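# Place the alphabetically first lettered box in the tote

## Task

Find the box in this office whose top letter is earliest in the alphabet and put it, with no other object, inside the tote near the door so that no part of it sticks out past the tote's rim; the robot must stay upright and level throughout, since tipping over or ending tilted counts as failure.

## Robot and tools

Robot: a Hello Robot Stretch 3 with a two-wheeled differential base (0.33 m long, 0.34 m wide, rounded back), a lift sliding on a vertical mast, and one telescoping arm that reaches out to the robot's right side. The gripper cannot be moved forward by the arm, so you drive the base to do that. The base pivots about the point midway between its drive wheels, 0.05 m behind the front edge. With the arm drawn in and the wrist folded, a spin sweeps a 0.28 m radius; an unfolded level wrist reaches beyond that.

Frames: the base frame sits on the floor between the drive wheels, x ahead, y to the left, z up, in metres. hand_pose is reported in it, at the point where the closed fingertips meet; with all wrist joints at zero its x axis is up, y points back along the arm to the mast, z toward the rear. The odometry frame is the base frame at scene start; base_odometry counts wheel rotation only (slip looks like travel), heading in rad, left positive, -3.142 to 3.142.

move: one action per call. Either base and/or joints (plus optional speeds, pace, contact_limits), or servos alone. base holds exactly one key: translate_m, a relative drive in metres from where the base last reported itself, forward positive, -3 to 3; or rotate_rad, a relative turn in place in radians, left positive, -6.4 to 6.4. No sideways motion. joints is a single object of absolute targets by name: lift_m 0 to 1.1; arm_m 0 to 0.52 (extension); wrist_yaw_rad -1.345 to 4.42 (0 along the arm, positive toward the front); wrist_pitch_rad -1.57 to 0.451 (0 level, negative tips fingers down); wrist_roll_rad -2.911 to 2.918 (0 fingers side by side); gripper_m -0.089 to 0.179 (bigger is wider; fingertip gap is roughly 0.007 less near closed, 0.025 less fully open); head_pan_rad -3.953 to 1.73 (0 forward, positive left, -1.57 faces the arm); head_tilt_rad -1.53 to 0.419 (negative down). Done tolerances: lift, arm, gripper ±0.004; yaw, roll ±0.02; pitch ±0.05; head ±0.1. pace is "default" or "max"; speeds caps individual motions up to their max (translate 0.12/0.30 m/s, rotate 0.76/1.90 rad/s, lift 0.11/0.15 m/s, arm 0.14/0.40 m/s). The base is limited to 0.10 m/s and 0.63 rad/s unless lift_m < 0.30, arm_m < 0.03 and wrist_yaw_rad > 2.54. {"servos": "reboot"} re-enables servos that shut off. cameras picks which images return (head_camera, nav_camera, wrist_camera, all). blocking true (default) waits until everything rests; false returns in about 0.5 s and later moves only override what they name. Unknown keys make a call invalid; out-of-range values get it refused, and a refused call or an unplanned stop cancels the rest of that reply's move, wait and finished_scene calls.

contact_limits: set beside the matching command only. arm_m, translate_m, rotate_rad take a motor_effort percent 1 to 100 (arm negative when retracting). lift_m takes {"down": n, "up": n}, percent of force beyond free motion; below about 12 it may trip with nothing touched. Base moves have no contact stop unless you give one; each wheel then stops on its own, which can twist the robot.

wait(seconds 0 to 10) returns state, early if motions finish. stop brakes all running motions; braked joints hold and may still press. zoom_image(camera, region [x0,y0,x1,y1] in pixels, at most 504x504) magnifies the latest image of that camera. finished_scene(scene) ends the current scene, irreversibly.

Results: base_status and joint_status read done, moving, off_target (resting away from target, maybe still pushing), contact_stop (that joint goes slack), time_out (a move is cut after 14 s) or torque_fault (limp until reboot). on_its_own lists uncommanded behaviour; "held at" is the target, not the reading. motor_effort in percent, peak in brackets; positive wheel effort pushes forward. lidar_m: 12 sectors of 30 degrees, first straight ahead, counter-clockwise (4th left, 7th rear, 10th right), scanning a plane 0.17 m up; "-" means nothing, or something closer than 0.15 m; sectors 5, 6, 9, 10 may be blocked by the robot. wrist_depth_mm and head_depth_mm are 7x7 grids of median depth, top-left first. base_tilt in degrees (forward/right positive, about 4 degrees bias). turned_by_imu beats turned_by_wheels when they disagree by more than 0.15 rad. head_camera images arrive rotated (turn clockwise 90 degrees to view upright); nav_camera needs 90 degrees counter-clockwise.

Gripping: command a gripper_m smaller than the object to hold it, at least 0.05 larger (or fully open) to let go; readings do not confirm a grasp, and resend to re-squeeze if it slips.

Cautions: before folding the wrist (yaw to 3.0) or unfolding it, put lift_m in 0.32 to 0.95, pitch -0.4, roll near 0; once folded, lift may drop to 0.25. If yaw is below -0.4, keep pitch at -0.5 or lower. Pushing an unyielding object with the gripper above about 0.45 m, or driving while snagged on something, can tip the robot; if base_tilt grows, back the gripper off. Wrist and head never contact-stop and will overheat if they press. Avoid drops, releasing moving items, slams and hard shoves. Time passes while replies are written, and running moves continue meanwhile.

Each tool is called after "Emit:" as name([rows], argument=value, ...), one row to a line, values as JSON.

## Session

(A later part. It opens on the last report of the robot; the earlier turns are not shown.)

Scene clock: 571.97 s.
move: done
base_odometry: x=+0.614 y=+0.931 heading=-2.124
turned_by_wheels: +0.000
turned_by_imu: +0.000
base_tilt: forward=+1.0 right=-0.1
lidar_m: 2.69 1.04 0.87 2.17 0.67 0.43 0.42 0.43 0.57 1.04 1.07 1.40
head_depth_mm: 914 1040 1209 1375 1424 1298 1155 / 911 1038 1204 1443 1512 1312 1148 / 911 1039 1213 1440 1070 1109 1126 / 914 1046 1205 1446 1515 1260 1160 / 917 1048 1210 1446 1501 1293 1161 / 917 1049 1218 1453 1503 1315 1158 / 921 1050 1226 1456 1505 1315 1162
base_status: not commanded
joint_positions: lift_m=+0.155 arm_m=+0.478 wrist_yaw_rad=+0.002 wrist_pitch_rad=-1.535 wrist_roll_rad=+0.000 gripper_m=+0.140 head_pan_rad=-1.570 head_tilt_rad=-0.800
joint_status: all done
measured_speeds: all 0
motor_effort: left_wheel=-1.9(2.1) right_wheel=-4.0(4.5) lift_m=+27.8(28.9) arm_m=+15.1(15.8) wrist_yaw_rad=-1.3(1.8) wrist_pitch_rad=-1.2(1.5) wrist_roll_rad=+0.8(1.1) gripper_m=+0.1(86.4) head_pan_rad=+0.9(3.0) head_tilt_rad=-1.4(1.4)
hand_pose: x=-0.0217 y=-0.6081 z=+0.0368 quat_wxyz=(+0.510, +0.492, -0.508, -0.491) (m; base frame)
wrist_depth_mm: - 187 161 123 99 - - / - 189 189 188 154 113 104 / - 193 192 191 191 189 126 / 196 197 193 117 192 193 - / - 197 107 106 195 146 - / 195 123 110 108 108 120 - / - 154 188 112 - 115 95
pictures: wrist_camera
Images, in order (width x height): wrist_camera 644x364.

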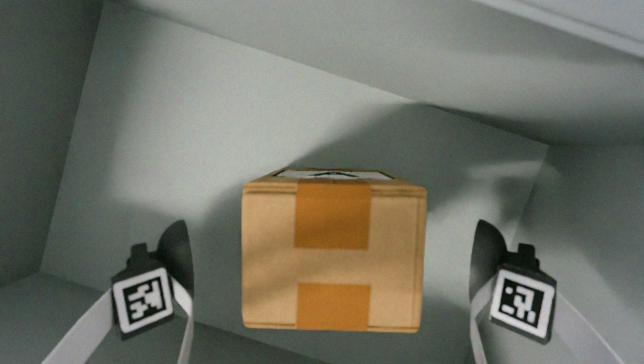

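Emit:
move(joints={"lift_m": 0.5}, cameras=["wrist_camera"])

Emit:
move(joints={"arm_m": 0.1}, cameras=["head_camera"])

Scene clock: 578.80 s.
move: done
base_odometry: x=+0.614 y=+0.931 heading=-2.124
turned_by_wheels: +0.000
turned_by_imu: +0.001
base_tilt: forward=+0.8 right=-0.1
lidar_m: 2.70 1.04 0.87 2.17 0.66 0.43 0.42 0.43 0.57 1.04 1.07 1.40
head_depth_mm: 907 1033 1214 1376 1411 1283 1167 / 918 1041 1210 1359 712 587 516 / 908 1046 1210 820 1445 1287 1161 / 915 1037 1217 1452 1466 1273 1163 / 914 1048 1208 1455 1505 1294 1159 / 915 1048 1207 1456 1508 1308 1162 / 919 1045 1225 1452 1515 1313 1160
base_status: not commanded
joint_positions: lift_m=+0.500 arm_m=+0.478 wrist_yaw_rad=+0.002 wrist_pitch_rad=-1.535 wrist_roll_rad=+0.000 gripper_m=+0.140 head_pan_rad=-1.570 head_tilt_rad=-0.800
joint_status: all done
measured_speeds: all 0
motor_effort: left_wheel=-1.9(2.0) right_wheel=-4.4(4.5) lift_m=+30.2(32.6) arm_m=+12.1(13.8) wrist_yaw_rad=-1.3(1.8) wrist_pitch_rad=-0.9(1.4) wrist_roll_rad=+0.7(1.1) gripper_m=+0.2(1.6) head_pan_rad=+1.0(3.3) head_tilt_rad=-0.6(1.4)
hand_pose: x=-0.0217 y=-0.6079 z=+0.3818 quat_wxyz=(+0.509, +0.492, -0.508, -0.491) (m; base frame)
wrist_depth_mm: 517 517 515 510 510 506 460 / 520 522 518 517 512 512 470 / 528 532 425 - 521 521 425 / 540 541 - 445 541 531 465 / 551 543 545 - 534 528 464 / 563 124 554 563 551 123 469 / - 564 568 564 550 125 102
pictures: wrist_camera
Images, in order (width x height): wrist_camera 644x364.

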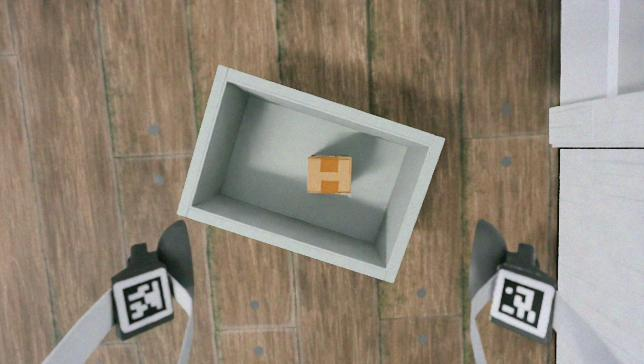

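Scene clock: 582.80 s.
move: done
base_odometry: x=+0.614 y=+0.931 heading=-2.124
turned_by_wheels: +0.000
turned_by_imu: +0.001
base_tilt: forward=+1.0 right=+0.0
lidar_m: 2.70 1.04 0.87 2.17 0.67 0.43 0.42 0.43 0.57 1.04 1.07 1.40
head_depth_mm: 915 1036 1202 1370 1418 1285 1168 / 913 1040 1207 1444 1499 1315 520 / 916 1040 1202 1445 1503 1292 556 / 911 1041 1215 1447 1492 1256 751 / 915 1042 1206 1451 1520 1292 1168 / 919 1050 1213 1460 1515 1314 1164 / 921 1050 1217 1452 1510 1316 1156
base_status: not commanded
joint_positions: lift_m=+0.500 arm_m=+0.100 wrist_yaw_rad=+0.002 wrist_pitch_rad=-1.536 wrist_roll_rad=+0.000 gripper_m=+0.140 head_pan_rad=-1.570 head_tilt_rad=-0.800
joint_status: all done
measured_speeds: all 0
motor_effort: left_wheel=-1.6(2.1) right_wheel=-4.2(4.6) lift_m=+28.1(30.4) arm_m=-19.1(22.9) wrist_yaw_rad=-1.3(2.0) wrist_pitch_rad=-1.0(1.4) wrist_roll_rad=+0.9(1.1) gripper_m=+0.0(1.5) head_pan_rad=+0.3(2.7) head_tilt_rad=-0.7(1.6)
hand_pose: x=-0.0217 y=-0.2298 z=+0.3818 quat_wxyz=(+0.509, +0.492, -0.508, -0.491) (m; base frame)
wrist_depth_mm: 519 511 520 510 508 505 472 / 528 515 527 518 517 513 466 / 541 536 526 535 519 521 468 / 543 535 540 531 537 528 469 / 555 543 543 537 534 538 472 / 561 124 560 - - 123 479 / - 558 570 - - 118 110
pictures: head_camera (sideways)
Images, in order (width x height): head_camera 896x504.

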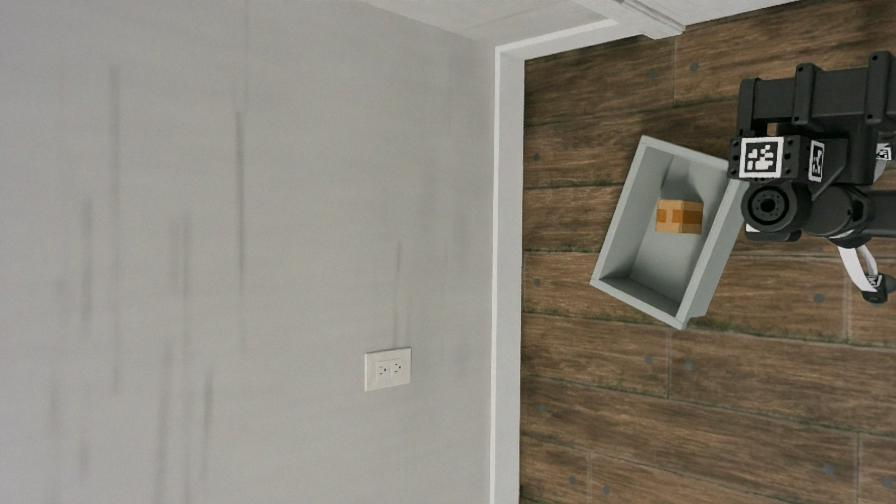

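Emit:
finished_scene(scene=1)

The scene is finished: the task was done.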